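# Stand four hand tools upright in the plastic rack

## Task

Put the precision screwdriver, the hobby knife, the nut driver and the pry tool upright into the plastic rack. Each must rest on the bottom of a separate pocket and face the way the reference image 'manual' shows. Each tool is judged on its own, and nothing may be left tipped over.

## Robot and tools

Robot: two Franka FR3 arms, left_arm and right_arm, each with a Robotiq 140 two-finger gripper whose fingers can fold under a push. Root links in the scene frame: left_arm at (-0.027, +0.329, +0.025) m, right_arm at (+0.013, -0.435, +0.025) m, both facing almost straight along +x. A two-camera stand is fixed behind the arms.

Frame: every printed hand position (metres) and quat_wxyz is in the scene frame. Its origin is on the table top, halfway between the nominal bases. +z is up, +x points out over the table, and left_arm sits on the +y side. Printed hand poses may be off by a few centimetres, more at long reach. end_effector_position is the point between the closed pads. The fingers point along the gripper's +z and open and close along its y. Fingertips reach about 33 mm past that point at gaps up to 40 mm, and about 9 mm past it when fully open.

The row: every command uses rows of 20 numbers, each in [-1, 1]. The first 10 are for left_arm and the last 10 for right_arm, always both, even if one arm stays still. For each arm, the first 7 are joint offsets in this order: forearm roll, wrist pitch, shoulder, elbow, waist, upper arm roll, wrist roll. Then come gripper position, force_limit and speed. The joint numbers are scaled: 1.0 equals 1.632 rad for waist, shoulder, upper arm roll and elbow, 3.472 rad for forearm roll, 2.955 rad for wrist pitch and 4.439 rad for wrist roll. They are offsets from the 'Joint targets' shown in the last result, not absolute angles and not from the previous row. Sending 0 for every joint holds an arm at its targets. Stated joint ranges (rad): waist ±2.901, shoulder ±1.836, upper arm roll ±2.901, elbow -3.077 to -0.117, forearm roll ±2.876, wrist pitch 0.440 to 4.622, wrist roll ±3.051. Asking for more than 0.018 rad beyond an end refuses the action. Commanding within 0.05 rad of an end can still cause a fault.

Gripper numbers are absolute commands. position: +1 is fully open (140 mm), about -0.8 brings the pads together, -1 closes until blocked. force_limit: grip force after a slow close, about 14 N at -1, 40 N at 0, 58 N at +1. speed: finger travel about 30 mm/s at -1, 140 at 0, 250 at +1; a faster close grips harder. Both start at +1. To leave a gripper unchanged, resend its last three numbers. Grip with the part near the fingertip quarter of the pads; nearer the palm the fingers fold and may hold loosely. Pressing fingertips onto a surface folds them.

Tools:
execute_actions(actions, cameras): actions is a list of actions; each is a list of up to 15 rows, one per 1/30 s step, and a short list repeats its last row. Offsets in every row of one action count from the targets at that action's start. Images come only if actions is empty or cameras names them.
move(target, speed, blend, blocking, cameras): target is one 20-number row or a list of up to 15 rows; every row's offsets count from the same current Joint targets. Joints move together along a path. speed is the top joint speed in rad/s, 0.01 to 5.26, default 0.5, one value or one per target. blend (rad) rounds corners between listed targets; 0 stops at each. blocking=false returns after about 0.5 s while the move continues. The path does not avoid obstacles or the other arm.
wait(seconds 0 to 10, cameras); stop(cameras) brakes a running move; zoom_image(camera, region [x0, y0, x1, y1] in pixels, at most 504 by 504) enlarges part of a camera's latest image; show_instructions() shows the reference image; clear_fault(arm: left_arm or right_arm) clears a reported torque or force fault; read_manual(section) gives licence texts; finished_scene(scene) ends the scene.
Cameras: cam_head_left, cam_head_right, cam_high, cam_low, cam_left_wrist, cam_right_wrist, all 896x504, or "all".

Results: Joint positions, velocities and targets per arm in the joint order above (rad, rad/s); Tool commands; end-effector position and quaternion; object_status per gripper: 0 moving, 1 blocked while opening, 2 blocked while closing (a grip), 3 reached the commanded position or pads met (maybe nothing held). position_measured is in counts: 3 open, about 139 at 60 mm, 200 at 20 mm, 230 pads met. Also joint torques, external torque estimates, flange force along the gripper axes, and Wrist depth grids (7x7, mm, '-' if no reading). 'joint sent to its limit' means a joint was clipped at its end. 'joint command not followed' means a clearance check changed steps. A move adds a 'move:' line: done, off_target, moving, held or fault, possibly with limits=held.

Avoid: a contact torque of 85 N m (large joints) or 11 N m (wrist joints), or 85 N of outside force, stops the arm until clear_fault; so does exceeding a joint range or speed limit. Do not let the grippers touch or press each other, do not slam or push hard, do not squeeze hard on a part still resting on something, and do not drop parts or release them while moving. Anything falling off the table fails the task. MOTOR HOT warns of an overheating stop, caused by holding loads or stretched poses for long. Occasionally a loose object gets nudged by itself.

Each tool is called after "Call:" by a JSON object that holds its "method" and its "body".

Reference images:

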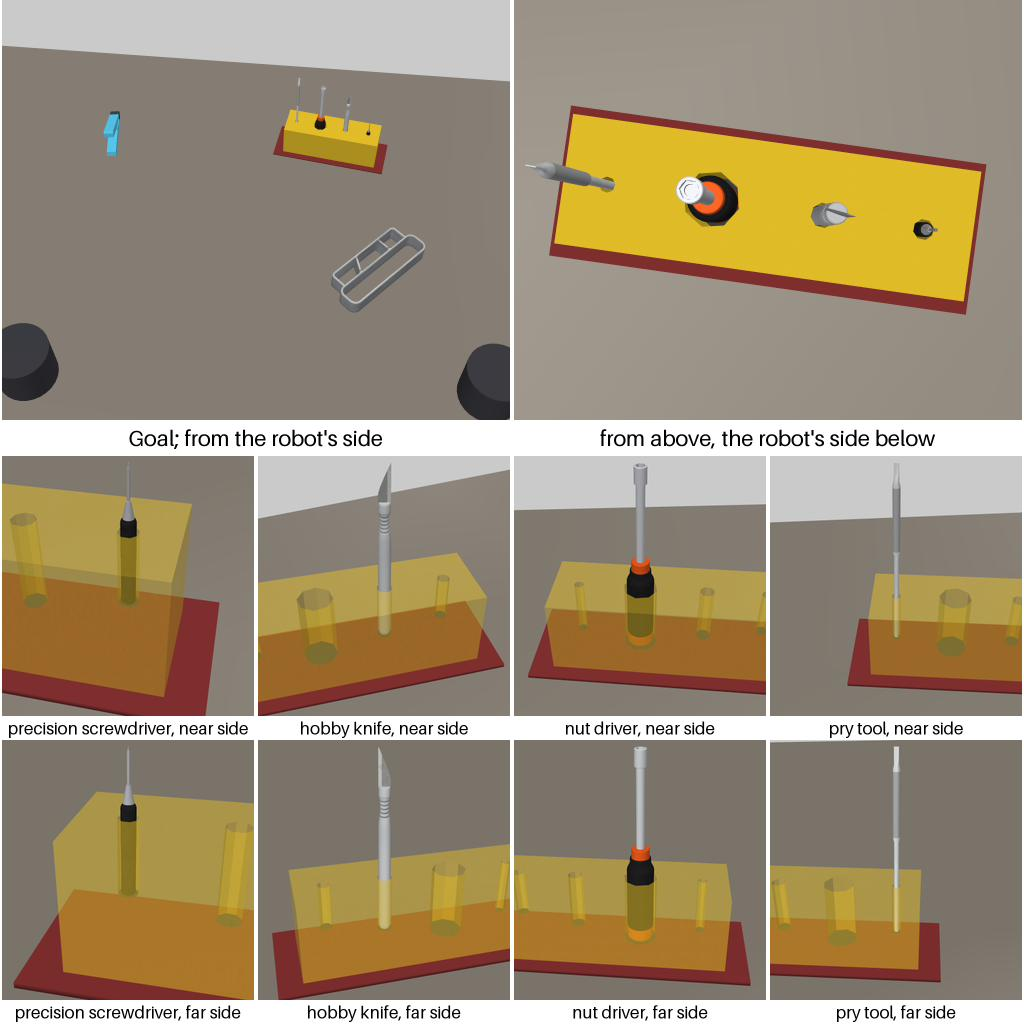

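## Session

Call:
{"method": "execute_actions", "body": {"actions": [], "cameras": ["all"]}}

Scene clock: 0.00 s.
left_arm: end_effector_position=(+0.4079, +0.3211, +0.2641) position_measured=3 object_status=3 end_effector_quat_wxyz=(-0.001, +0.977, -0.214, -0.016) | right_arm: end_effector_position=(+0.0911, -0.6508, +0.1097) position_measured=3 object_status=3 end_effector_quat_wxyz=(+0.708, +0.386, -0.586, +0.086)
Joint names: [forearm roll, wrist pitch, shoulder, elbow, waist, upper arm roll, wrist roll]
Joint positions: left_arm=[-0.005 2.005 -0.327 -2.362 -0.009 -0.037 -1.155] | right_arm=[-0.819 1.444 0.607 -2.549 -0.327 0.262 1.209]
Joint velocities: within noise
Joint torques (N m): no reading
External joint torques (N m): no reading
Flange force (N): no reading
Wrist depth (mm): cam_left_wrist=[372 366 367 366 362 363 360 / 389 389 386 385 384 382 380 / 412 410 410 406 407 402 406 / 437 128 436 432 430 130 422 / - 101 466 462 456 445 102 / - 486 493 491 488 487 - / - 1620 535 528 490 516 -] | cam_right_wrist=[1560 1838 2098 2577 - 2634 - / - - 2857 3824 2823 2577 - / 1670 2044 2789 2522 3293 2522 2664 / 1491 128 2419 3887 3539 145 2419 / - 101 255 331 466 125 98 / - 172 208 257 334 2348 - / - 153 173 207 255 326 -]
Joint targets: left_arm=[-0.005 2.005 -0.327 -2.362 -0.009 -0.037 -1.155] | right_arm=[-0.819 1.444 0.607 -2.549 -0.327 0.262 1.209]
Tool commands: left_gripper/position=+1.0 left_gripper/force_limit=+1.0 left_gripper/speed=+1.0 right_gripper/position=+1.0 right_gripper/force_limit=+1.0 right_gripper/speed=+1.0

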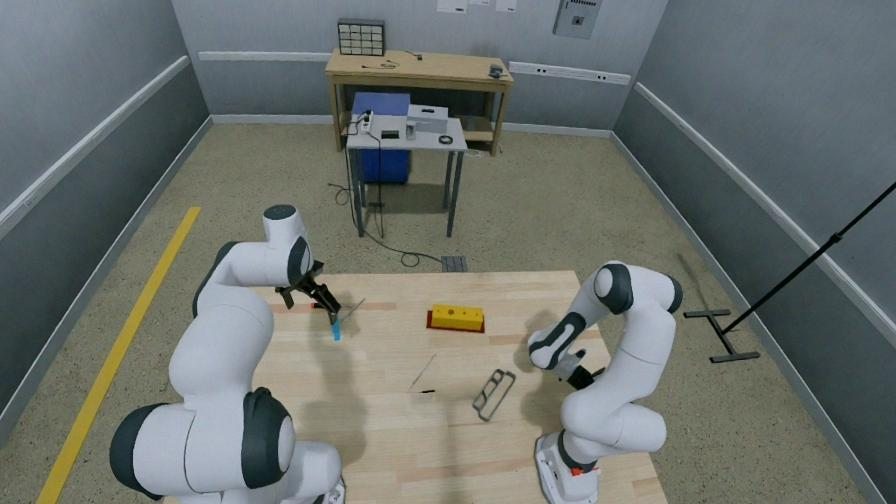

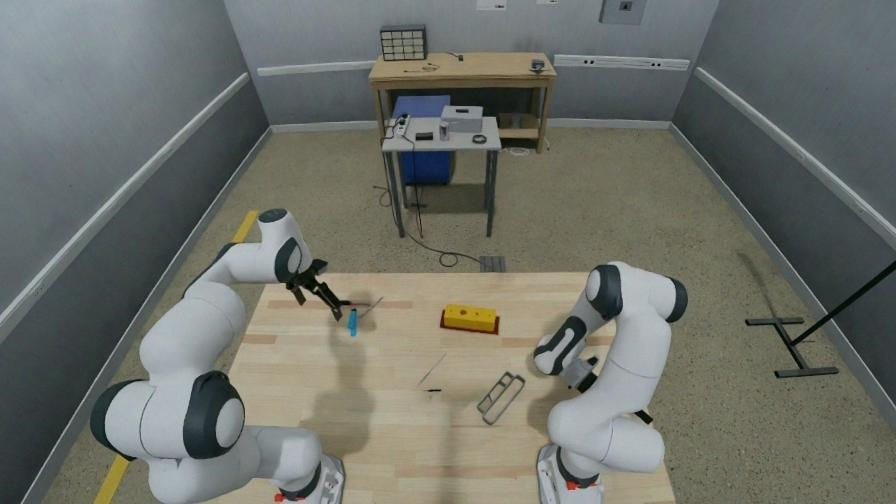

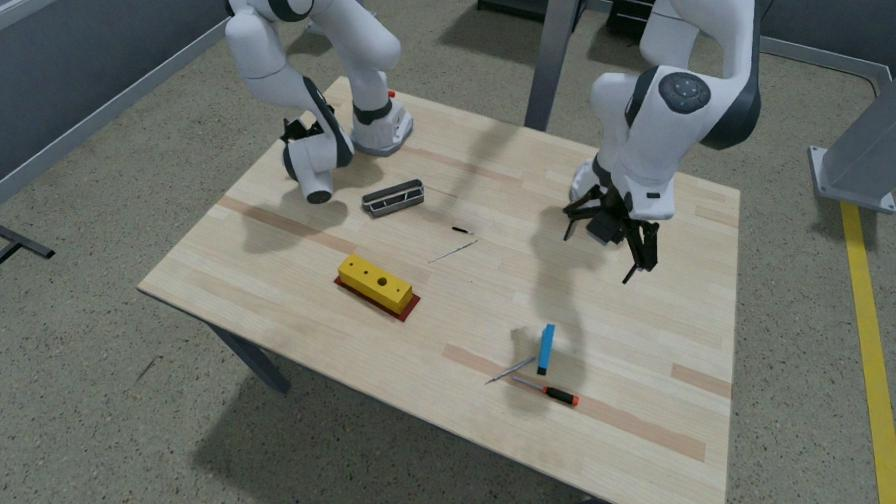

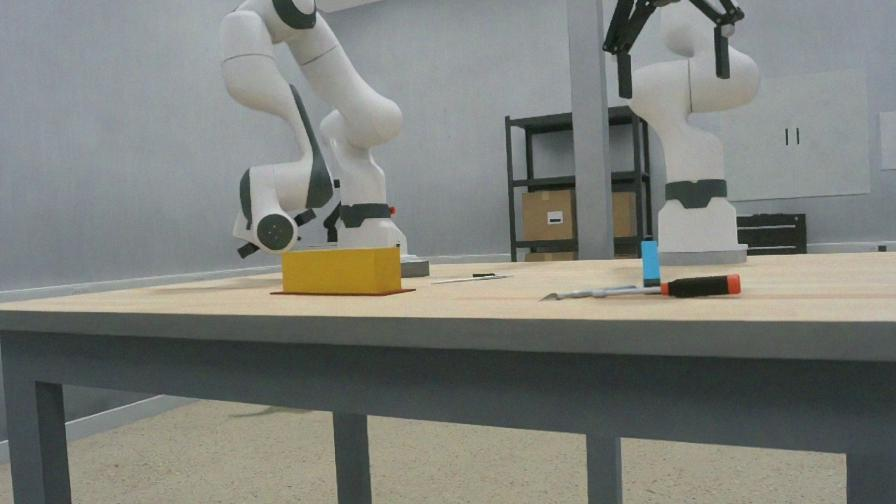

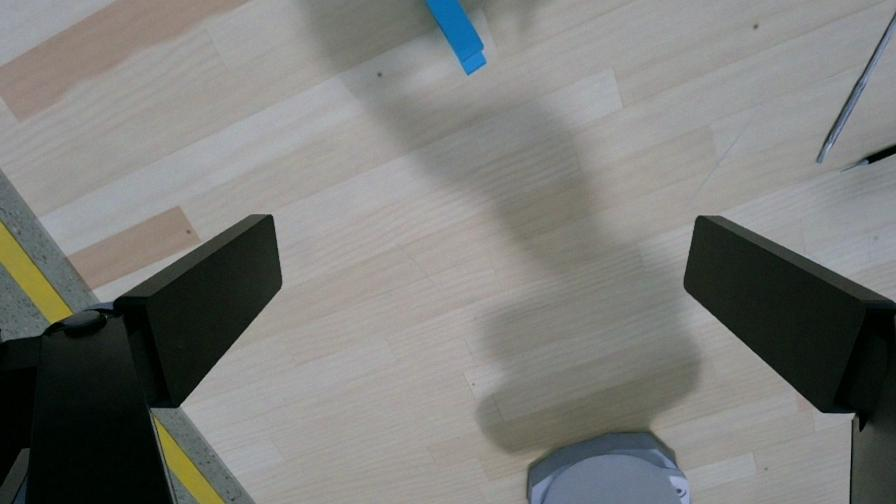

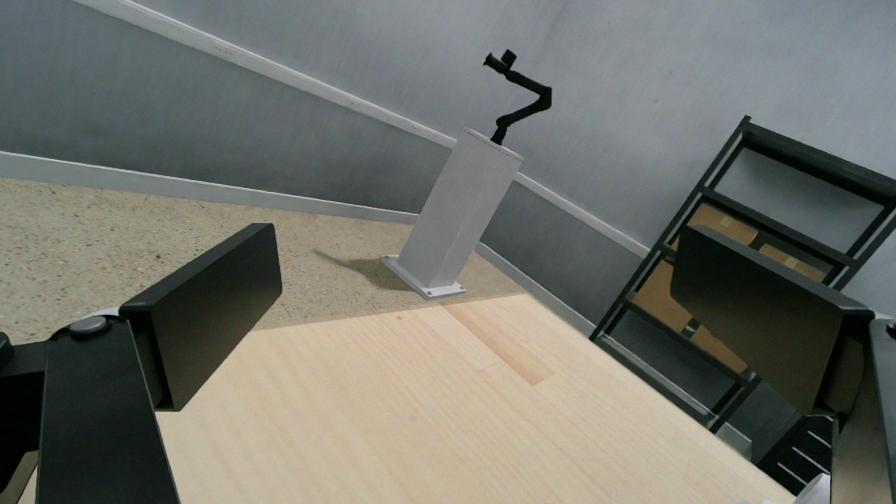

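Call:
{"method": "zoom_image", "body": {"camera": "cam_high", "region": [320, 150, 620, 420]}}

Call:
{"method": "zoom_image", "body": {"camera": "cam_head_left", "region": [300, 270, 560, 430]}}

Call:
{"method": "zoom_image", "body": {"camera": "cam_head_right", "region": [300, 270, 560, 430]}}

Call:
{"method": "zoom_image", "body": {"camera": "cam_low", "region": [260, 200, 760, 320]}}

Scaled by 1.680.

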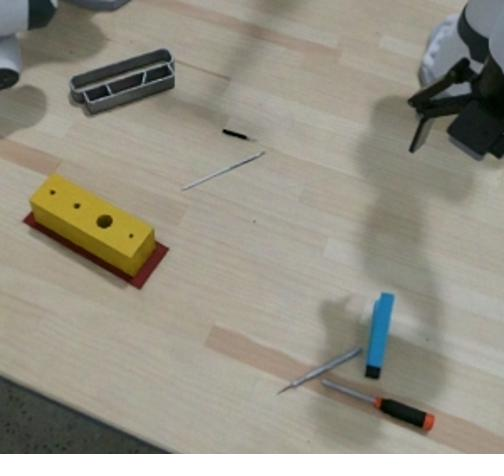

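Scaled by 1.938.

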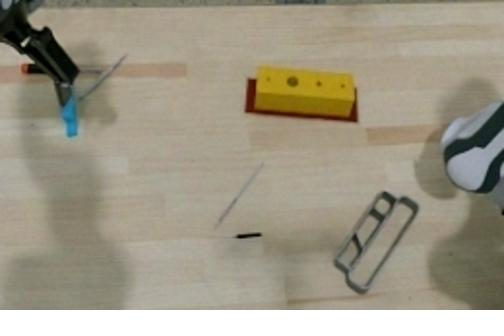

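Scaled by 1.938.

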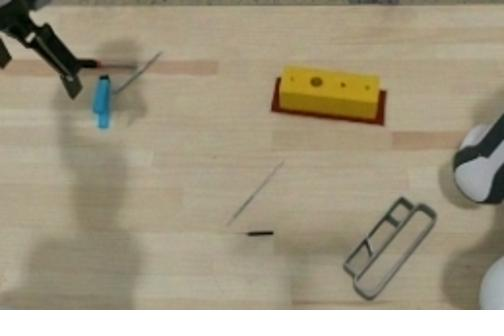

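Scaled by 1.008.

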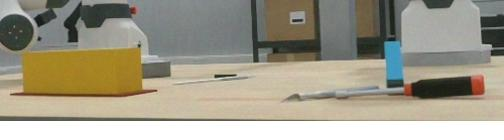

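Call:
{"method": "move", "body": {"target": [0.0014, 0.0261, 0.0453, 0.0165, -0.4933, 0.0227, -0.2712, 1, 1, 1, 0.2359, 0.1613, -0.3628, 0.3941, 0.5322, -0.1605, -0.5069, 1, 1, 1], "speed": 1.0, "cameras": ["cam_left_wrist", "cam_right_wrist", "cam_high"]}}

Scene clock: 204.07 s.
left_arm: end_effector_position=(+0.2982, +0.0011, +0.2500) position_measured=3 object_status=3 end_effector_quat_wxyz=(+0.000, +1.000, -0.003, -0.002) | right_arm: end_effector_position=(+0.4996, -0.1515, +0.3010) position_measured=3 object_status=3 end_effector_quat_wxyz=(+0.001, +1.000, -0.004, +0.000)
Joint names: [forearm roll, wrist pitch, shoulder, elbow, waist, upper arm roll, wrist roll]
Joint positions: left_arm=[-0.003 2.078 -0.256 -2.337 -0.813 -0.001 -2.352] | right_arm=[-0.003 1.917 0.013 -1.905 0.54 0.001 -1.033]
Joint velocities: left_arm=[-0.001 -0.001 0.002 0 0.001 0 -0.004] | right_arm=[0 0 0 0 0.001 -0.001 -0.004]
Joint torques (N m): left_arm=[1.35 2.99 -23.2 24.96 -0.11 -0.69 -0.26] | right_arm=[1.19 2.93 -31.51 24.7 0.4 -0.83 -0.16]
External joint torques (N m): left_arm=[0.53 0.38 0.08 0.53 -0.08 -0.38 -0.26] | right_arm=[0.42 0.28 1.8 -0.22 0.43 -0.81 -0.16]
Flange force (N): left_arm=[0.7 1.9 0.2] | right_arm=[4.2 -1.8 1.9]
Wrist depth (mm): cam_left_wrist=[352 353 354 356 359 356 356 / 368 371 370 373 375 370 375 / 391 391 396 393 393 394 389 / 415 128 416 415 420 130 406 / - 101 439 442 442 130 102 / - 458 470 471 465 471 - / - 460 502 509 507 509 -] | cam_right_wrist=[387 387 389 386 386 382 384 / 407 408 405 350 401 401 403 / 432 430 429 428 427 427 423 / 455 442 455 453 452 145 442 / - 101 484 483 476 125 98 / - 515 513 507 503 510 - / - 548 550 548 549 544 -]
Joint targets: left_arm=[0.000 2.082 -0.253 -2.335 -0.814 0.000 -2.359] | right_arm=[0.000 1.921 0.015 -1.905 0.542 0.000 -1.041]
move: done
Images, in order (width x height): cam_high 896x504, cam_left_wrist 896x504, cam_right_wrist 896x504.

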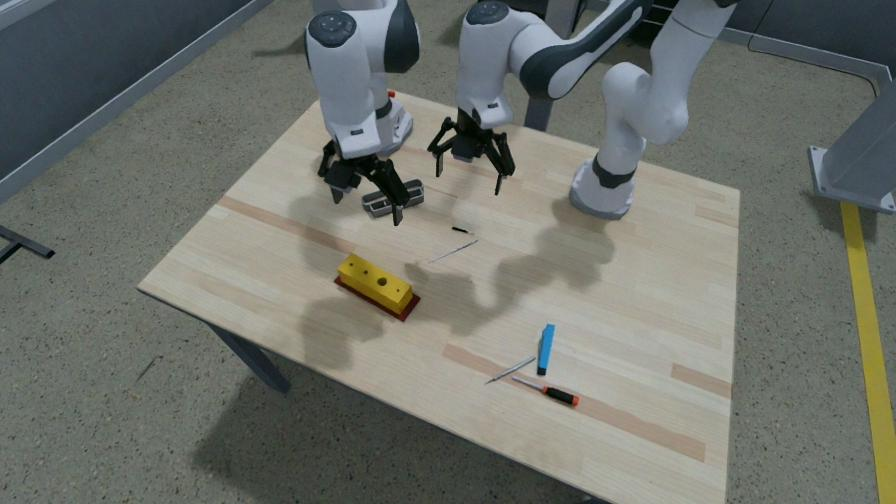

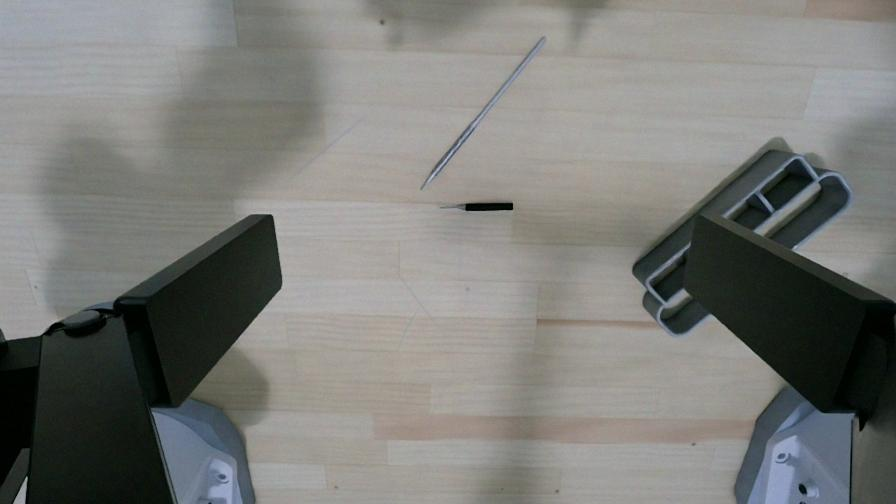

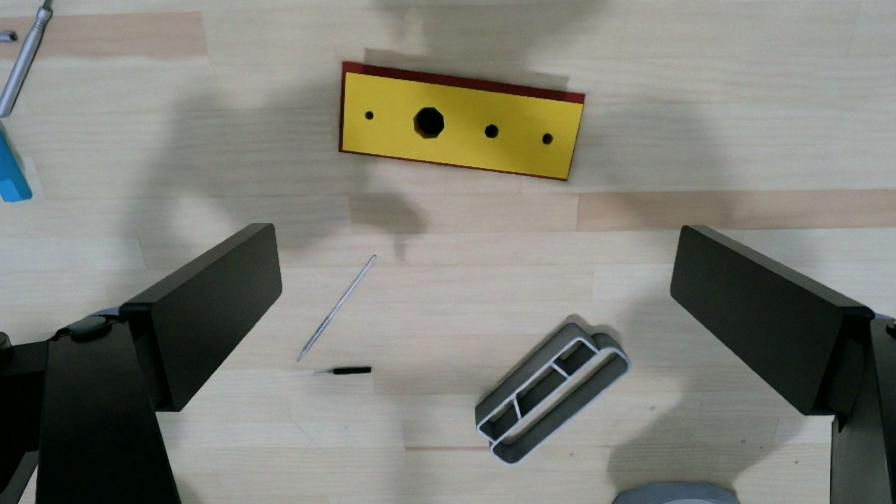

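Call:
{"method": "zoom_image", "body": {"camera": "cam_right_wrist", "region": [320, 40, 620, 200]}}

Call:
{"method": "zoom_image", "body": {"camera": "cam_left_wrist", "region": [400, 20, 580, 230]}}

Scaled by 1.680.

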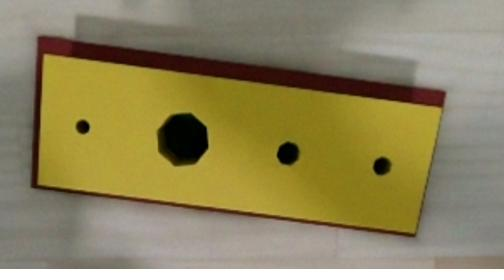

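Scaled by 2.400.

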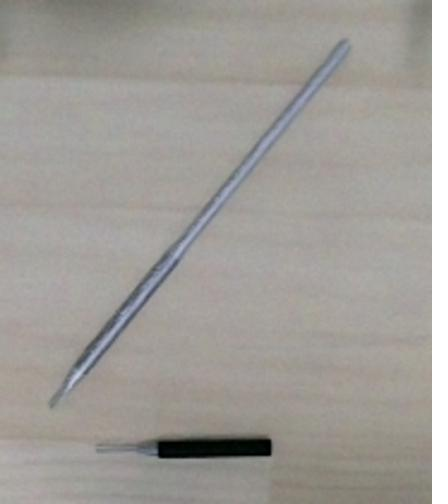

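Call:
{"method": "move", "body": {"target": [0, 0.1577, 0.1781, -0.1074, 0.0059, 0, 0.8667, -0.45, -1, 1, 0, 0, 0, 0, 0, 0, 0, 1, 1, 1], "speed": 1.5, "cameras": ["cam_left_wrist", "cam_right_wrist"]}}

Scene clock: 436.00 s.
left_arm: end_effector_position=(+0.3033, +0.0011, +0.0811) position_measured=186 object_status=3 end_effector_quat_wxyz=(+0.000, +0.338, +0.941, -0.001) | right_arm: end_effector_position=(+0.4996, -0.1515, +0.3010) position_measured=3 object_status=3 end_effector_quat_wxyz=(+0.001, +1.000, -0.003, +0.000)
Joint names: [forearm roll, wrist pitch, shoulder, elbow, waist, upper arm roll, wrist roll]
Joint positions: left_arm=[-0.003 2.544 0.035 -2.509 -0.806 -0.001 1.481] | right_arm=[-0.003 1.917 0.013 -1.905 0.54 0.001 -1.035]
Joint velocities: left_arm=[-0.001 0.001 -0.001 -0.001 0 0.001 0.007] | right_arm=[within noise]
Joint torques (N m): left_arm=[0.97 2.86 -29.31 19.63 1.11 -0.21 0.2] | right_arm=[1.19 2.91 -31.59 24.63 0.41 -0.82 -0.16]
External joint torques (N m): left_arm=[0.51 0.4 -0.62 0.08 1.25 -0.11 0.2] | right_arm=[0.41 0.24 1.95 -0.43 0.34 -0.91 -0.16]
Flange force (N): left_arm=[1.4 1.8 -0.4] | right_arm=[4.0 -1.5 2.3]
Wrist depth (mm): cam_left_wrist=[204 203 202 201 201 199 198 / 216 216 214 212 211 211 209 / 229 229 228 226 225 223 221 / 237 243 238 237 160 237 236 / 243 257 86 254 85 90 251 / - 65 - 277 - - - / - - - 300 - - -] | cam_right_wrist=[386 389 387 386 384 384 381 / 408 406 403 354 401 404 400 / 433 432 427 433 430 424 423 / 456 445 455 452 453 145 446 / - 101 481 479 476 125 99 / - 321 507 504 503 512 - / - 282 540 549 546 546 -]
Joint targets: left_arm=[0.000 2.548 0.037 -2.511 -0.805 0.000 1.489] | right_arm=[0.000 1.921 0.015 -1.905 0.542 0.000 -1.041]
move: done
Images, in order (width x height): cam_left_wrist 896x504, cam_right_wrist 896x504.

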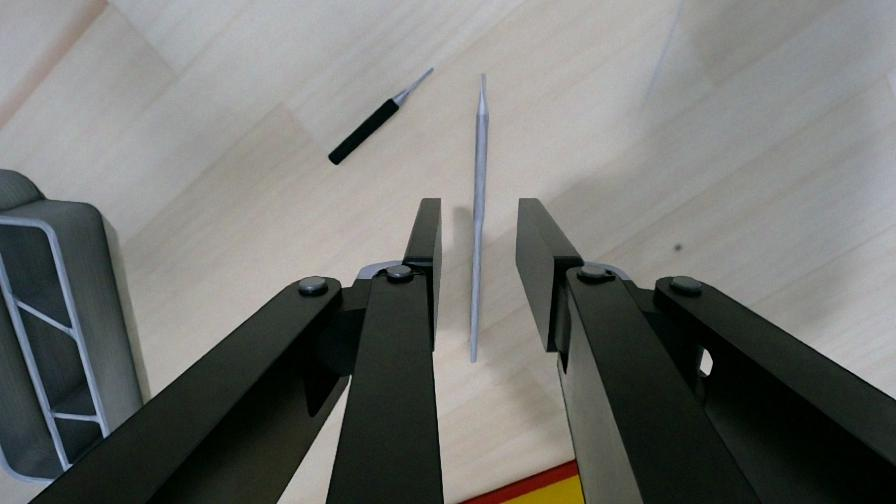

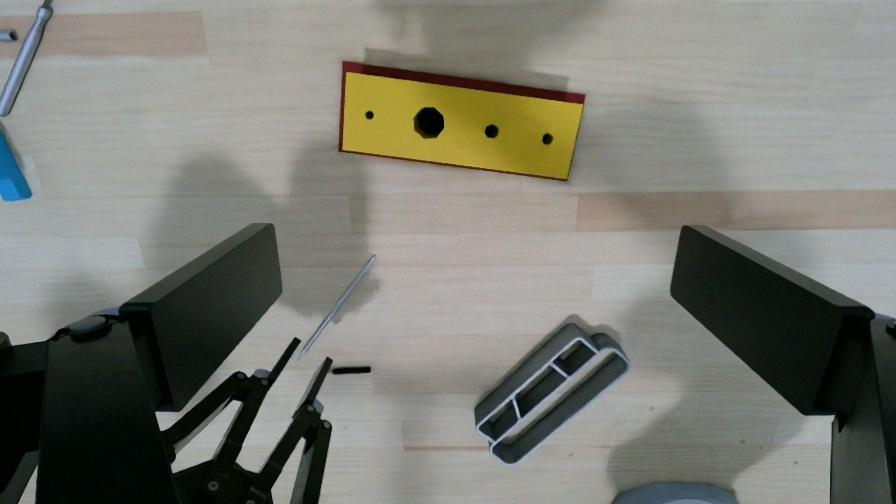

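Call:
{"method": "move", "body": {"target": [[0, 0.0341, 0.0183, -0.0434, 0.0442, 0, 0.016, -1, -1, 1, 0, 0, 0, 0, 0, 0, 0, 1, 1, 1],[0, 0.0454, 0.0389, -0.0434, 0.0442, 0, 0.016, -1, -1, 1, 0, 0, 0, 0, 0, 0, 0, 1, 1, 1]], "speed": 0.4, "blend": [0.05, 0], "cameras": ["cam_left_wrist"]}}

Scene clock: 476.93 s.
left_arm: end_effector_position=(+0.3116, +0.0396, +0.0384) position_measured=236 object_status=3 end_effector_quat_wxyz=(-0.001, +0.336, +0.942, +0.000) | right_arm: end_effector_position=(+0.4996, -0.1515, +0.3010) position_measured=3 object_status=3 end_effector_quat_wxyz=(+0.001, +1.000, -0.003, +0.000)
Joint names: [forearm roll, wrist pitch, shoulder, elbow, waist, upper arm roll, wrist roll]
Joint positions: left_arm=[-0.003 2.678 0.098 -2.581 -0.734 0.001 1.552] | right_arm=[-0.003 1.917 0.013 -1.905 0.54 0.001 -1.035]
Joint velocities: left_arm=[0.001 0.003 0 0.001 -0.001 0 0.004] | right_arm=[within noise]
Joint torques (N m): left_arm=[0.83 2.87 -29.5 17.9 1.17 -0.94 0.18] | right_arm=[1.2 2.91 -31.57 24.63 0.41 -0.79 -0.21]
External joint torques (N m): left_arm=[0.47 0.41 -0.65 0.44 1.2 -1.01 0.18] | right_arm=[0.43 0.26 1.8 -0.34 0.47 -0.75 -0.21]
Flange force (N): left_arm=[0.4 1.0 -0.7] | right_arm=[3.8 -1.5 2.1]
Wrist depth (mm): cam_left_wrist=[164 164 163 162 162 161 160 / 175 174 173 172 171 170 170 / 185 184 185 180 182 180 180 / 197 196 195 133 190 192 190 / 212 210 86 80 85 200 204 / 227 - - 64 - - 217 / - - 67 - - 64 -] | cam_right_wrist=[387 386 385 387 386 386 381 / 412 407 409 353 397 405 404 / 430 430 431 428 429 426 423 / 455 443 455 452 451 145 444 / - 101 480 481 476 125 98 / - 327 504 509 500 511 - / - 297 551 548 543 540 -]
Joint targets: left_arm=[0.000 2.682 0.101 -2.582 -0.733 0.000 1.560] | right_arm=[0.000 1.921 0.015 -1.905 0.542 0.000 -1.041]
move: done; blend cut to 0.0168 rad at target 1
Images, in order (width x height): cam_left_wrist 896x504.

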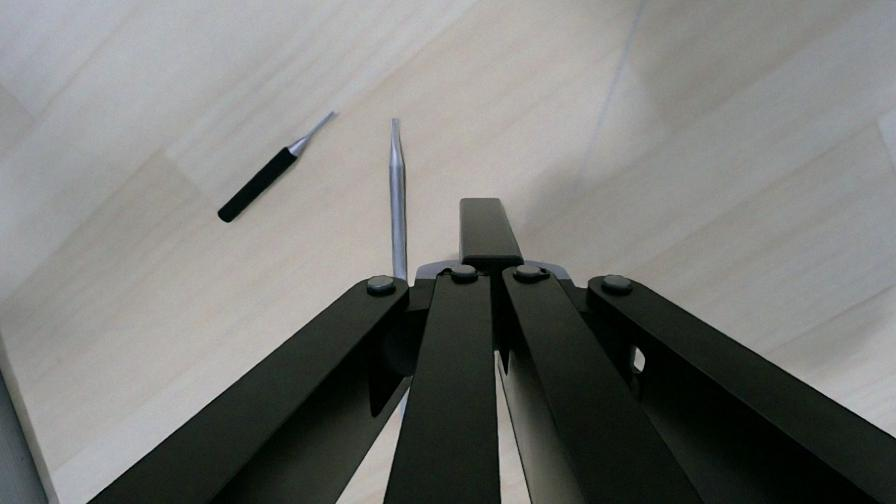

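Call:
{"method": "move", "body": {"target": [0, 0.0049, 0.0089, 0, 0, 0, 0, -1, -1, 1, 0, 0, 0, 0, 0, 0, 0, 1, 1, 1], "speed": 0.05, "cameras": []}}

Call:
{"method": "move", "body": {"target": [0, 0.0038, 0.00686, 0, 0, 0, 0, -1, -1, 1, 0, 0, 0, 0, 0, 0, 0, 1, 1, 1], "speed": 0.05, "cameras": ["cam_left_wrist"]}}

Scene clock: 483.97 s.
left_arm: end_effector_position=(+0.3115, +0.0397, +0.0334) position_measured=236 object_status=3 end_effector_quat_wxyz=(-0.001, +0.337, +0.941, +0.000) | right_arm: end_effector_position=(+0.4996, -0.1515, +0.3010) position_measured=3 object_status=3 end_effector_quat_wxyz=(+0.001, +1.000, -0.003, +0.000)
Joint names: [forearm roll, wrist pitch, shoulder, elbow, waist, upper arm roll, wrist roll]
Joint positions: left_arm=[-0.003 2.692 0.113 -2.581 -0.734 0.001 1.554] | right_arm=[-0.003 1.917 0.013 -1.905 0.54 0.001 -1.035]
Joint velocities: left_arm=[0.002 0.003 0 0.002 0 -0.001 -0.001] | right_arm=[within noise]
Joint torques (N m): left_arm=[0.82 2.88 -29.57 17.67 1.12 -0.96 0.14] | right_arm=[1.19 2.91 -31.59 24.66 0.41 -0.79 -0.19]
External joint torques (N m): left_arm=[0.47 0.44 -0.6 0.59 1.19 -1 0.14] | right_arm=[0.41 0.25 1.92 -0.38 0.24 -0.96 -0.19]
Flange force (N): left_arm=[-0.2 0.9 -0.4] | right_arm=[4.2 -1.3 2.2]
Wrist depth (mm): cam_left_wrist=[160 159 159 158 157 157 156 / 169 169 168 167 166 166 164 / 181 179 178 175 177 176 175 / 192 191 190 134 185 187 186 / 205 203 86 80 85 194 198 / 220 - - 64 - - 209 / - - 67 - - 64 -] | cam_right_wrist=[387 386 386 386 383 384 379 / 408 407 408 352 397 403 401 / 431 430 430 429 424 425 422 / 456 446 454 452 449 145 443 / - 101 476 483 476 125 98 / - 315 515 510 502 509 - / - 297 549 544 546 540 -]
Joint targets: left_arm=[0.000 2.697 0.115 -2.582 -0.733 0.000 1.560] | right_arm=[0.000 1.921 0.015 -1.905 0.542 0.000 -1.041]
move: done
No camera images: "cameras" was empty.

Scene clock: 484.73 s.
left_arm: end_effector_position=(+0.3114, +0.0398, +0.0293) position_measured=236 object_status=3 end_effector_quat_wxyz=(-0.001, +0.337, +0.941, +0.000) | right_arm: end_effector_position=(+0.4996, -0.1515, +0.3010) position_measured=3 object_status=3 end_effector_quat_wxyz=(+0.001, +1.000, -0.003, +0.000)
Joint names: [forearm roll, wrist pitch, shoulder, elbow, waist, upper arm roll, wrist roll]
Joint positions: left_arm=[-0.003 2.703 0.124 -2.581 -0.734 0.001 1.554] | right_arm=[-0.003 1.917 0.013 -1.905 0.54 0.001 -1.035]
Joint velocities: left_arm=[0.001 0.004 0.001 0 0 0.001 -0.002] | right_arm=[within noise]
Joint torques (N m): left_arm=[0.81 2.89 -29.75 17.49 1.13 -0.93 0.18] | right_arm=[1.21 2.91 -31.57 24.67 0.4 -0.77 -0.18]
External joint torques (N m): left_arm=[0.46 0.43 -0.53 0.48 1.23 -0.95 0.18] | right_arm=[0.44 0.27 1.75 -0.24 0.4 -0.78 -0.18]
Flange force (N): left_arm=[0.0 1.2 -0.3] | right_arm=[4.0 -1.6 1.9]
Wrist depth (mm): cam_left_wrist=[156 155 155 155 154 153 152 / 165 165 164 164 162 162 161 / 176 174 175 172 172 172 171 / 187 187 185 133 181 182 182 / 201 198 85 80 85 190 194 / 215 - - 64 - - 206 / - - 67 - - 64 -] | cam_right_wrist=[389 386 386 387 384 385 382 / 409 409 405 348 394 404 403 / 431 430 430 428 428 424 423 / 456 447 455 452 453 145 447 / - 101 478 482 474 125 99 / - 314 511 508 508 510 - / - 282 549 549 551 541 -]
Joint targets: left_arm=[0.000 2.708 0.126 -2.582 -0.733 0.000 1.560] | right_arm=[0.000 1.921 0.015 -1.905 0.542 0.000 -1.041]
move: done
Images, in order (width x height): cam_left_wrist 896x504.

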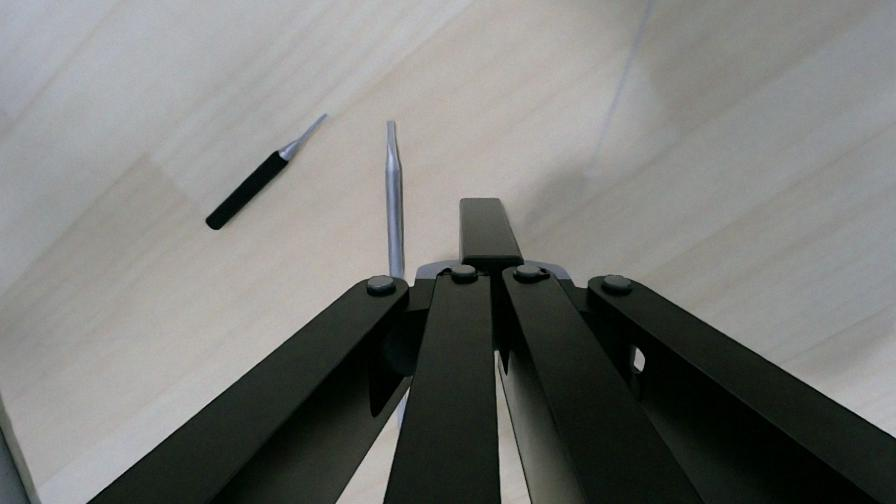

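Call:
{"method": "move", "body": {"target": [0, 0.0045, 0.0081, 0, 0, 0, 0, -1, -1, 1, 0, 0, 0, 0, 0, 0, 0, 1, 1, 1], "speed": 0.05, "cameras": []}}

Call:
{"method": "move", "body": {"target": [0, 0.0015, 0.0027, 0, 0, 0, 0, -1, -1, 1, 0, 0, 0, 0, 0, 0, 0, 1, 1, 1], "speed": 0.03, "cameras": ["cam_left_wrist"]}}

Scene clock: 490.93 s.
left_arm: end_effector_position=(+0.3114, +0.0399, +0.0246) position_measured=236 object_status=3 end_effector_quat_wxyz=(-0.001, +0.337, +0.941, +0.000) | right_arm: end_effector_position=(+0.4996, -0.1515, +0.3010) position_measured=3 object_status=3 end_effector_quat_wxyz=(+0.001, +1.000, -0.003, +0.000)
Joint names: [forearm roll, wrist pitch, shoulder, elbow, waist, upper arm roll, wrist roll]
Joint positions: left_arm=[-0.003 2.716 0.137 -2.581 -0.734 0.001 1.554] | right_arm=[-0.003 1.917 0.013 -1.905 0.54 0.001 -1.035]
Joint velocities: left_arm=[0 0.005 0 0 0 0 0] | right_arm=[within noise]
Joint torques (N m): left_arm=[0.8 2.87 -29.98 17.25 1.13 -0.88 0.16] | right_arm=[1.21 2.92 -31.52 24.66 0.41 -0.82 -0.17]
External joint torques (N m): left_arm=[0.46 0.41 -0.5 0.46 1.18 -0.96 0.16] | right_arm=[0.43 0.26 1.84 -0.3 0.41 -0.83 -0.17]
Flange force (N): left_arm=[0.0 1.1 -0.3] | right_arm=[4.1 -1.6 2.0]
Wrist depth (mm): cam_left_wrist=[152 152 151 150 149 149 148 / 161 160 160 158 158 158 156 / 171 168 169 167 168 167 166 / 185 182 180 169 176 177 176 / 196 194 85 80 85 184 189 / 208 - - 64 - - 199 / - - 67 - - 64 -] | cam_right_wrist=[389 384 387 387 383 382 381 / 409 406 407 347 396 405 401 / 431 430 427 423 428 428 426 / 453 443 454 452 450 145 443 / - 101 476 481 478 125 98 / - 315 508 503 499 508 - / - 280 549 550 546 548 -]
Joint targets: left_arm=[0.000 2.721 0.140 -2.582 -0.733 0.000 1.560] | right_arm=[0.000 1.921 0.015 -1.905 0.542 0.000 -1.041]
move: done
No camera images: "cameras" was empty.

Scene clock: 491.63 s.
left_arm: end_effector_position=(+0.3114, +0.0399, +0.0231) position_measured=236 object_status=3 end_effector_quat_wxyz=(-0.001, +0.337, +0.941, +0.000) | right_arm: end_effector_position=(+0.4996, -0.1515, +0.3010) position_measured=3 object_status=3 end_effector_quat_wxyz=(+0.001, +1.000, -0.003, +0.000)
Joint names: [forearm roll, wrist pitch, shoulder, elbow, waist, upper arm roll, wrist roll]
Joint positions: left_arm=[-0.003 2.721 0.141 -2.581 -0.734 0.001 1.554] | right_arm=[-0.003 1.917 0.013 -1.905 0.54 0.001 -1.035]
Joint torques (N m): left_arm=[0.8 2.84 -30.11 17.2 1.13 -0.88 0.2] | right_arm=[1.2 2.92 -31.6 24.68 0.36 -0.79 -0.17]
External joint torques (N m): left_arm=[0.46 0.4 -0.64 0.54 1.15 -1 0.2] | right_arm=[0.42 0.24 1.97 -0.43 0.32 -0.85 -0.17]
Flange force (N): left_arm=[0.0 1.2 -0.7] | right_arm=[4.0 -1.5 2.3]
Wrist depth (mm): cam_left_wrist=[150 150 149 149 148 148 147 / 159 159 158 157 157 156 155 / 169 167 168 165 167 165 164 / 183 180 178 168 175 176 175 / 194 189 86 80 85 183 187 / 206 - - 64 - - 198 / - - 67 - - 64 -] | cam_right_wrist=[388 386 386 386 386 383 381 / 409 407 407 399 400 403 400 / 429 432 430 434 426 424 426 / 452 446 453 455 451 145 444 / - 101 476 479 478 125 99 / - 315 515 510 508 509 - / - 279 549 550 548 540 -]
Joint targets: left_arm=[0.000 2.726 0.144 -2.582 -0.733 0.000 1.560] | right_arm=[0.000 1.921 0.015 -1.905 0.542 0.000 -1.041]
move: done
Images, in order (width x height): cam_left_wrist 896x504.

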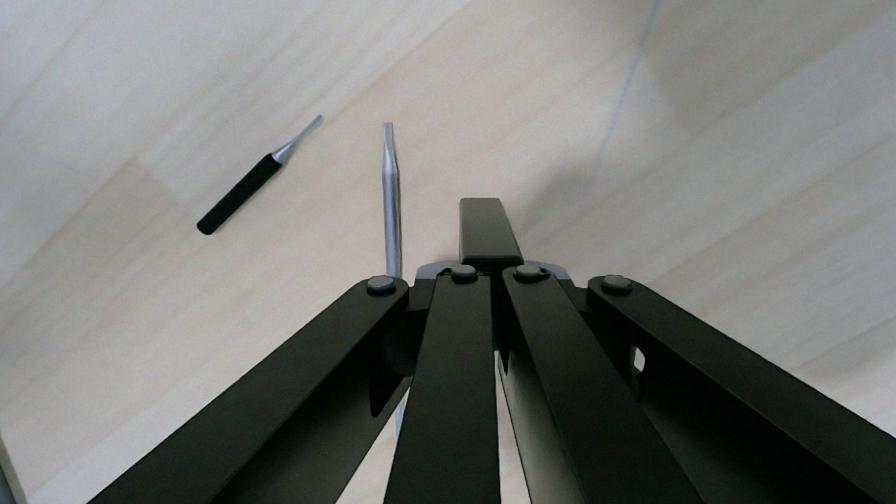

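Call:
{"method": "move", "body": {"target": [[0, -0.0325, -0.0607, 0, 0, 0, 0, -0.45, -1, 1, 0, 0, 0, 0, -0.6373, 0, 0, 1, 1, 1],[0, -0.0388, -0.0527, 0.0175, -0.0471, 0, -0.0131, -0.45, -1, 1, 0.3197, -0.1946, 0.5116, 0.0539, -0.6373, 0, 0.6835, 1, 1, 1]], "speed": [1.0, 1.5], "blend": [0.05, 0], "cameras": ["cam_left_wrist", "cam_right_wrist"]}}

Scene clock: 566.00 s.
left_arm: end_effector_position=(+0.2958, +0.0084, +0.0614) position_measured=186 object_status=3 end_effector_quat_wxyz=(+0.002, +0.351, +0.936, -0.002) | right_arm: end_effector_position=(+0.5199, -0.3818, +0.1188) position_measured=3 object_status=3 end_effector_quat_wxyz=(+0.497, -0.500, -0.502, -0.501)
Joint names: [forearm roll, wrist pitch, shoulder, elbow, waist, upper arm roll, wrist roll]
Joint positions: left_arm=[-0.003 2.615 0.055 -2.554 -0.808 0.001 1.508] | right_arm=[1.107 1.349 0.849 -1.819 -0.499 0 1.985]
Joint velocities: left_arm=[within noise] | right_arm=[0.001 0 0.001 0.002 0 0.001 0.005]
Joint torques (N m): left_arm=[0.87 2.27 -28.89 19.51 -0.11 -0.85 -0.27] | right_arm=[1.77 -2.66 -44.49 15.76 0.04 2.16 0.17]
External joint torques (N m): left_arm=[0.46 -0.2 -0.54 1 -0.09 -0.88 -0.26] | right_arm=[0.38 -0.34 2.5 0.26 0.16 -0.14 0.14]
Flange force (N): left_arm=[-2.1 -1.8 -2.1] | right_arm=[-6.3 5.5 -3.0]
Wrist depth (mm): cam_left_wrist=[185 185 184 183 182 180 180 / 196 196 195 194 193 191 189 / 209 208 208 205 205 203 203 / 221 222 218 216 160 216 215 / 228 235 85 229 85 90 230 / - 65 - 253 - - - / - - - 274 - - -] | cam_right_wrist=[712 712 442 2395 2444 1992 2444 / - 762 521 3120 2522 - 3161 / 753 765 762 888 790 2857 2634 / 482 483 490 296 489 145 2605 / - 101 334 307 336 134 99 / - 242 254 255 255 255 - / - 205 206 205 205 206 -]
Joint targets: left_arm=[0.000 2.611 0.058 -2.553 -0.809 0.000 1.502] | right_arm=[1.110 1.345 0.850 -1.817 -0.499 0.000 1.993]
move: done
Images, in order (width x height): cam_left_wrist 896x504, cam_right_wrist 896x504.

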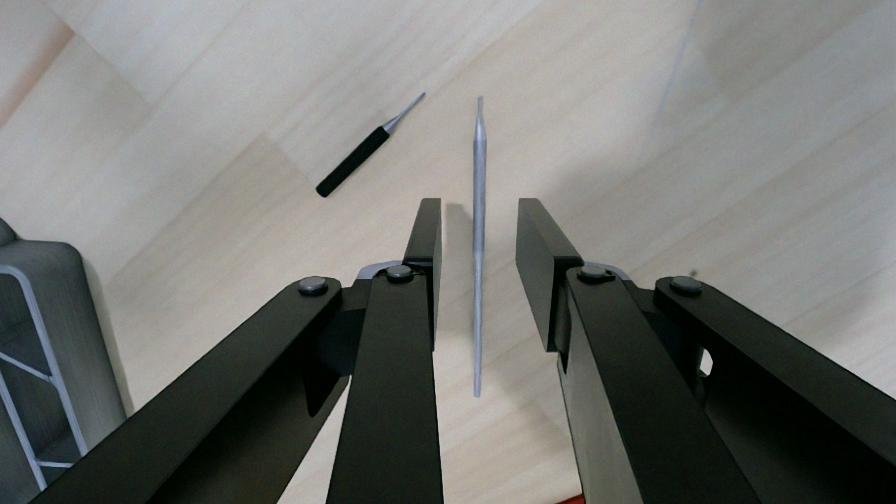

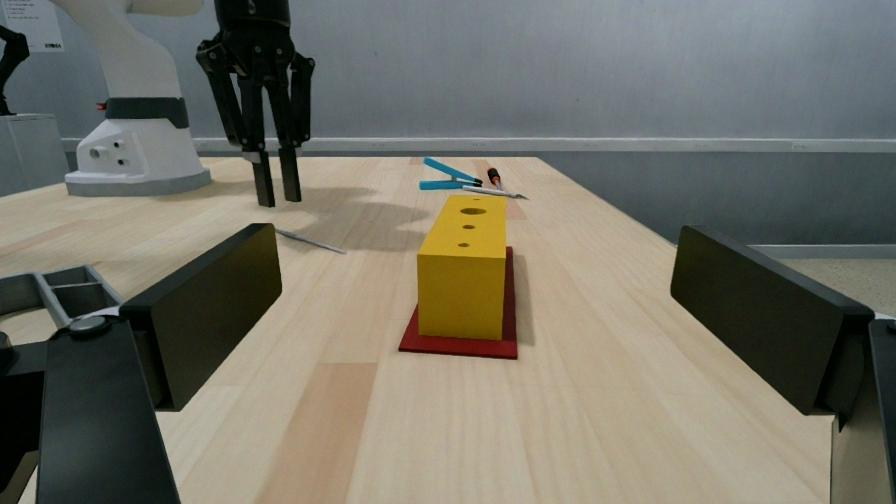

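Call:
{"method": "move", "body": {"target": [[0, 0.0357, 0.0640, -0.0007, 0, 0, 0, -0.45, -1, 1, 0, 0, 0, 0, 0, 0, 0, 1, 1, 1],[0, 0.0357, 0.0640, -0.0007, 0, 0, 0, -1, -1, -1, 0, 0, 0, 0, 0, 0, 0, 1, 1, 1]], "speed": 0.15, "cameras": ["cam_left_wrist"]}}

Scene clock: 576.30 s.
left_arm: end_effector_position=(+0.2948, +0.0096, +0.0227) position_measured=222 object_status=2 end_effector_quat_wxyz=(-0.001, +0.351, +0.937, +0.000) | right_arm: end_effector_position=(+0.5199, -0.3818, +0.1188) position_measured=3 object_status=3 end_effector_quat_wxyz=(+0.497, -0.500, -0.502, -0.501)
Joint names: [forearm roll, wrist pitch, shoulder, elbow, waist, upper arm roll, wrist roll]
Joint positions: left_arm=[-0.003 2.713 0.16 -2.554 -0.808 0.001 1.508] | right_arm=[1.107 1.349 0.849 -1.819 -0.499 0 1.986]
Joint torques (N m): left_arm=[0.8 2.87 -30.89 17.31 -0.07 -0.71 -0.3] | right_arm=[1.77 -2.65 -44.51 15.77 0.04 2.17 0.23]
External joint torques (N m): left_arm=[0.45 0.41 -0.65 0.47 0.02 -0.79 -0.3] | right_arm=[0.39 -0.32 2.35 0.37 0.02 -0.24 0.2]
Flange force (N): left_arm=[0.4 -1.4 -0.7] | right_arm=[-6.0 5.7 -3.3]
Wrist depth (mm): cam_left_wrist=[150 150 149 148 148 147 147 / 159 158 158 157 157 156 155 / 169 168 166 165 166 165 164 / 183 179 177 121 175 175 174 / 193 189 85 80 85 84 186 / 206 - 74 61 - - 195 / - - 65 - - 66 -] | cam_right_wrist=[693 718 2324 2302 - 3204 - / 2258 736 490 - - - - / 777 748 762 902 1083 2664 2444 / 488 483 486 408 490 135 2634 / - 101 335 308 337 134 98 / - 244 254 256 255 243 - / - 205 206 205 205 205 -]
Joint targets: left_arm=[0.000 2.717 0.163 -2.554 -0.809 0.000 1.502] | right_arm=[1.110 1.345 0.850 -1.817 -0.499 0.000 1.993]
move: done
Images, in order (width x height): cam_left_wrist 896x504.

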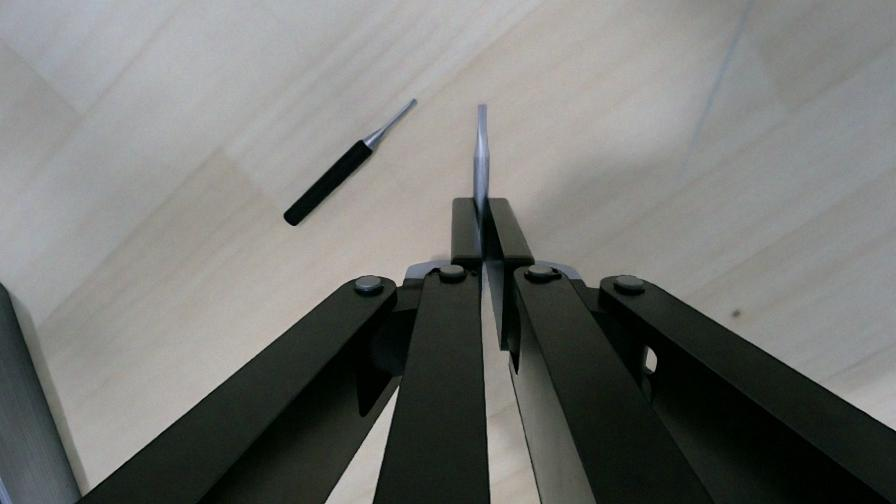

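Call:
{"method": "move", "body": {"target": [[0, -0.1228, -0.2224, 0, 0, 0, 0, -1, -1, -1, 0, 0, 0, 0, 0, 0, 0, 1, 1, 1],[0.324, -0.2257, -0.1612, 0.0515, -0.0674, 0, 0.0327, -1, -1, -1, 0, 0, 0, 0, 0, 0, 0, 1, 1, 1],[0.6482, -0.3257, 0.1870, 0.1030, -0.1352, 0, 0.0655, -1, -1, -1, 0, 0, 0, 0, 0, 0, 0, 1, 1, 1]], "speed": [0.4, 1.0, 0.8], "blend": [0.1, 0.15, 0], "cameras": ["cam_left_wrist", "cam_right_wrist", "cam_low"]}}

Scene clock: 629.60 s.
left_arm: end_effector_position=(+0.5025, -0.0722, +0.1710) position_measured=222 object_status=2 end_effector_quat_wxyz=(+0.050, +0.707, -0.043, +0.704) | right_arm: end_effector_position=(+0.5199, -0.3818, +0.1188) position_measured=3 object_status=3 end_effector_quat_wxyz=(+0.497, -0.500, -0.502, -0.501)
Joint names: [forearm roll, wrist pitch, shoulder, elbow, waist, upper arm roll, wrist roll]
Joint positions: left_arm=[2.247 1.759 0.466 -2.388 -1.029 0 1.785] | right_arm=[1.107 1.349 0.849 -1.819 -0.499 0 1.986]
Joint velocities: left_arm=[0.002 -0.001 0 0.001 0 0.001 0.005] | right_arm=[within noise]
Joint torques (N m): left_arm=[0.88 -2.86 -38.81 15.62 0.1 0.1 0.15] | right_arm=[1.78 -2.64 -44.5 15.75 0.07 2.12 0.22]
External joint torques (N m): left_arm=[0.57 -0.32 -1.5 1.13 0.08 -0.46 0.12] | right_arm=[0.37 -0.31 2.57 0.22 0.2 -0.19 0.19]
Flange force (N): left_arm=[2.8 0.5 1.0] | right_arm=[-6.3 5.5 -2.9]
Wrist depth (mm): cam_left_wrist=[- 2454 - 2699 2761 - - / 2730 2792 2761 3422 3155 - 2479 / - 2699 2094 1567 2825 3155 2730 / 2531 2858 2112 110 2927 2858 2314 / 2094 2314 80 80 85 84 2382 / 369 - 74 61 - - 420 / - - 65 - - 66 -] | cam_right_wrist=[407 400 375 - 1867 2302 - / 413 412 422 412 - 2522 - / 746 762 915 912 881 - 2522 / 489 485 483 327 489 135 2026 / - 101 335 310 335 134 99 / - 242 255 254 256 243 - / - 206 206 206 205 205 -]
Joint targets: left_arm=[2.250 1.754 0.468 -2.386 -1.030 0.000 1.793] | right_arm=[1.110 1.345 0.850 -1.817 -0.499 0.000 1.993]
move: done
Images, in order (width x height): cam_low 896x504, cam_left_wrist 896x504, cam_right_wrist 896x504.

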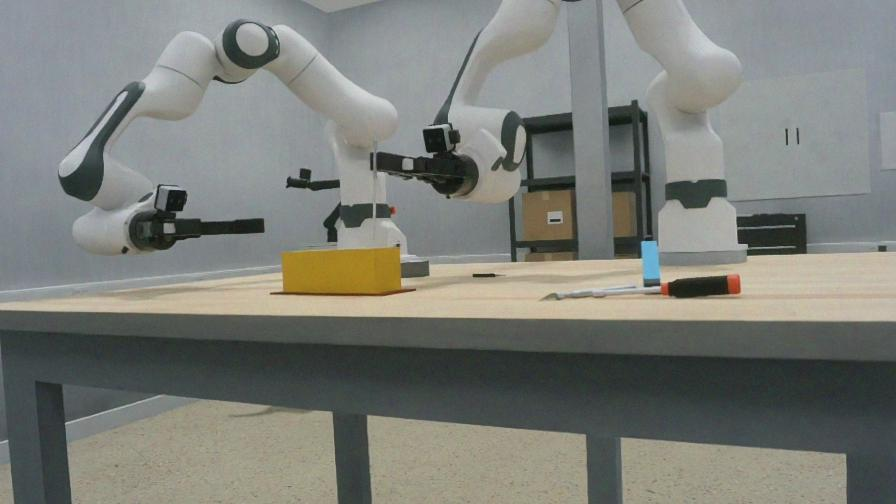

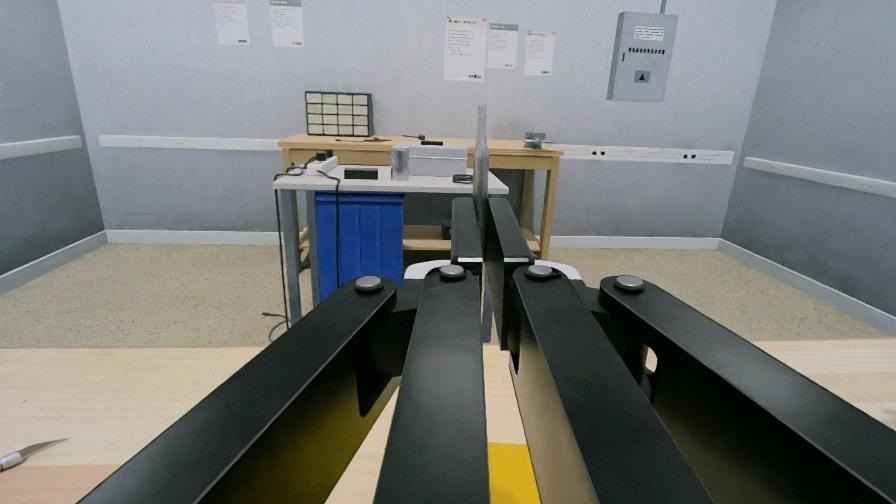

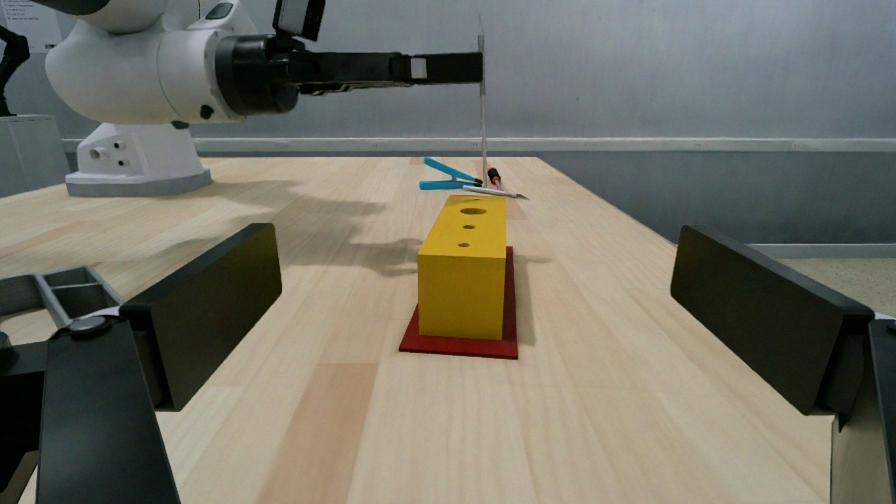

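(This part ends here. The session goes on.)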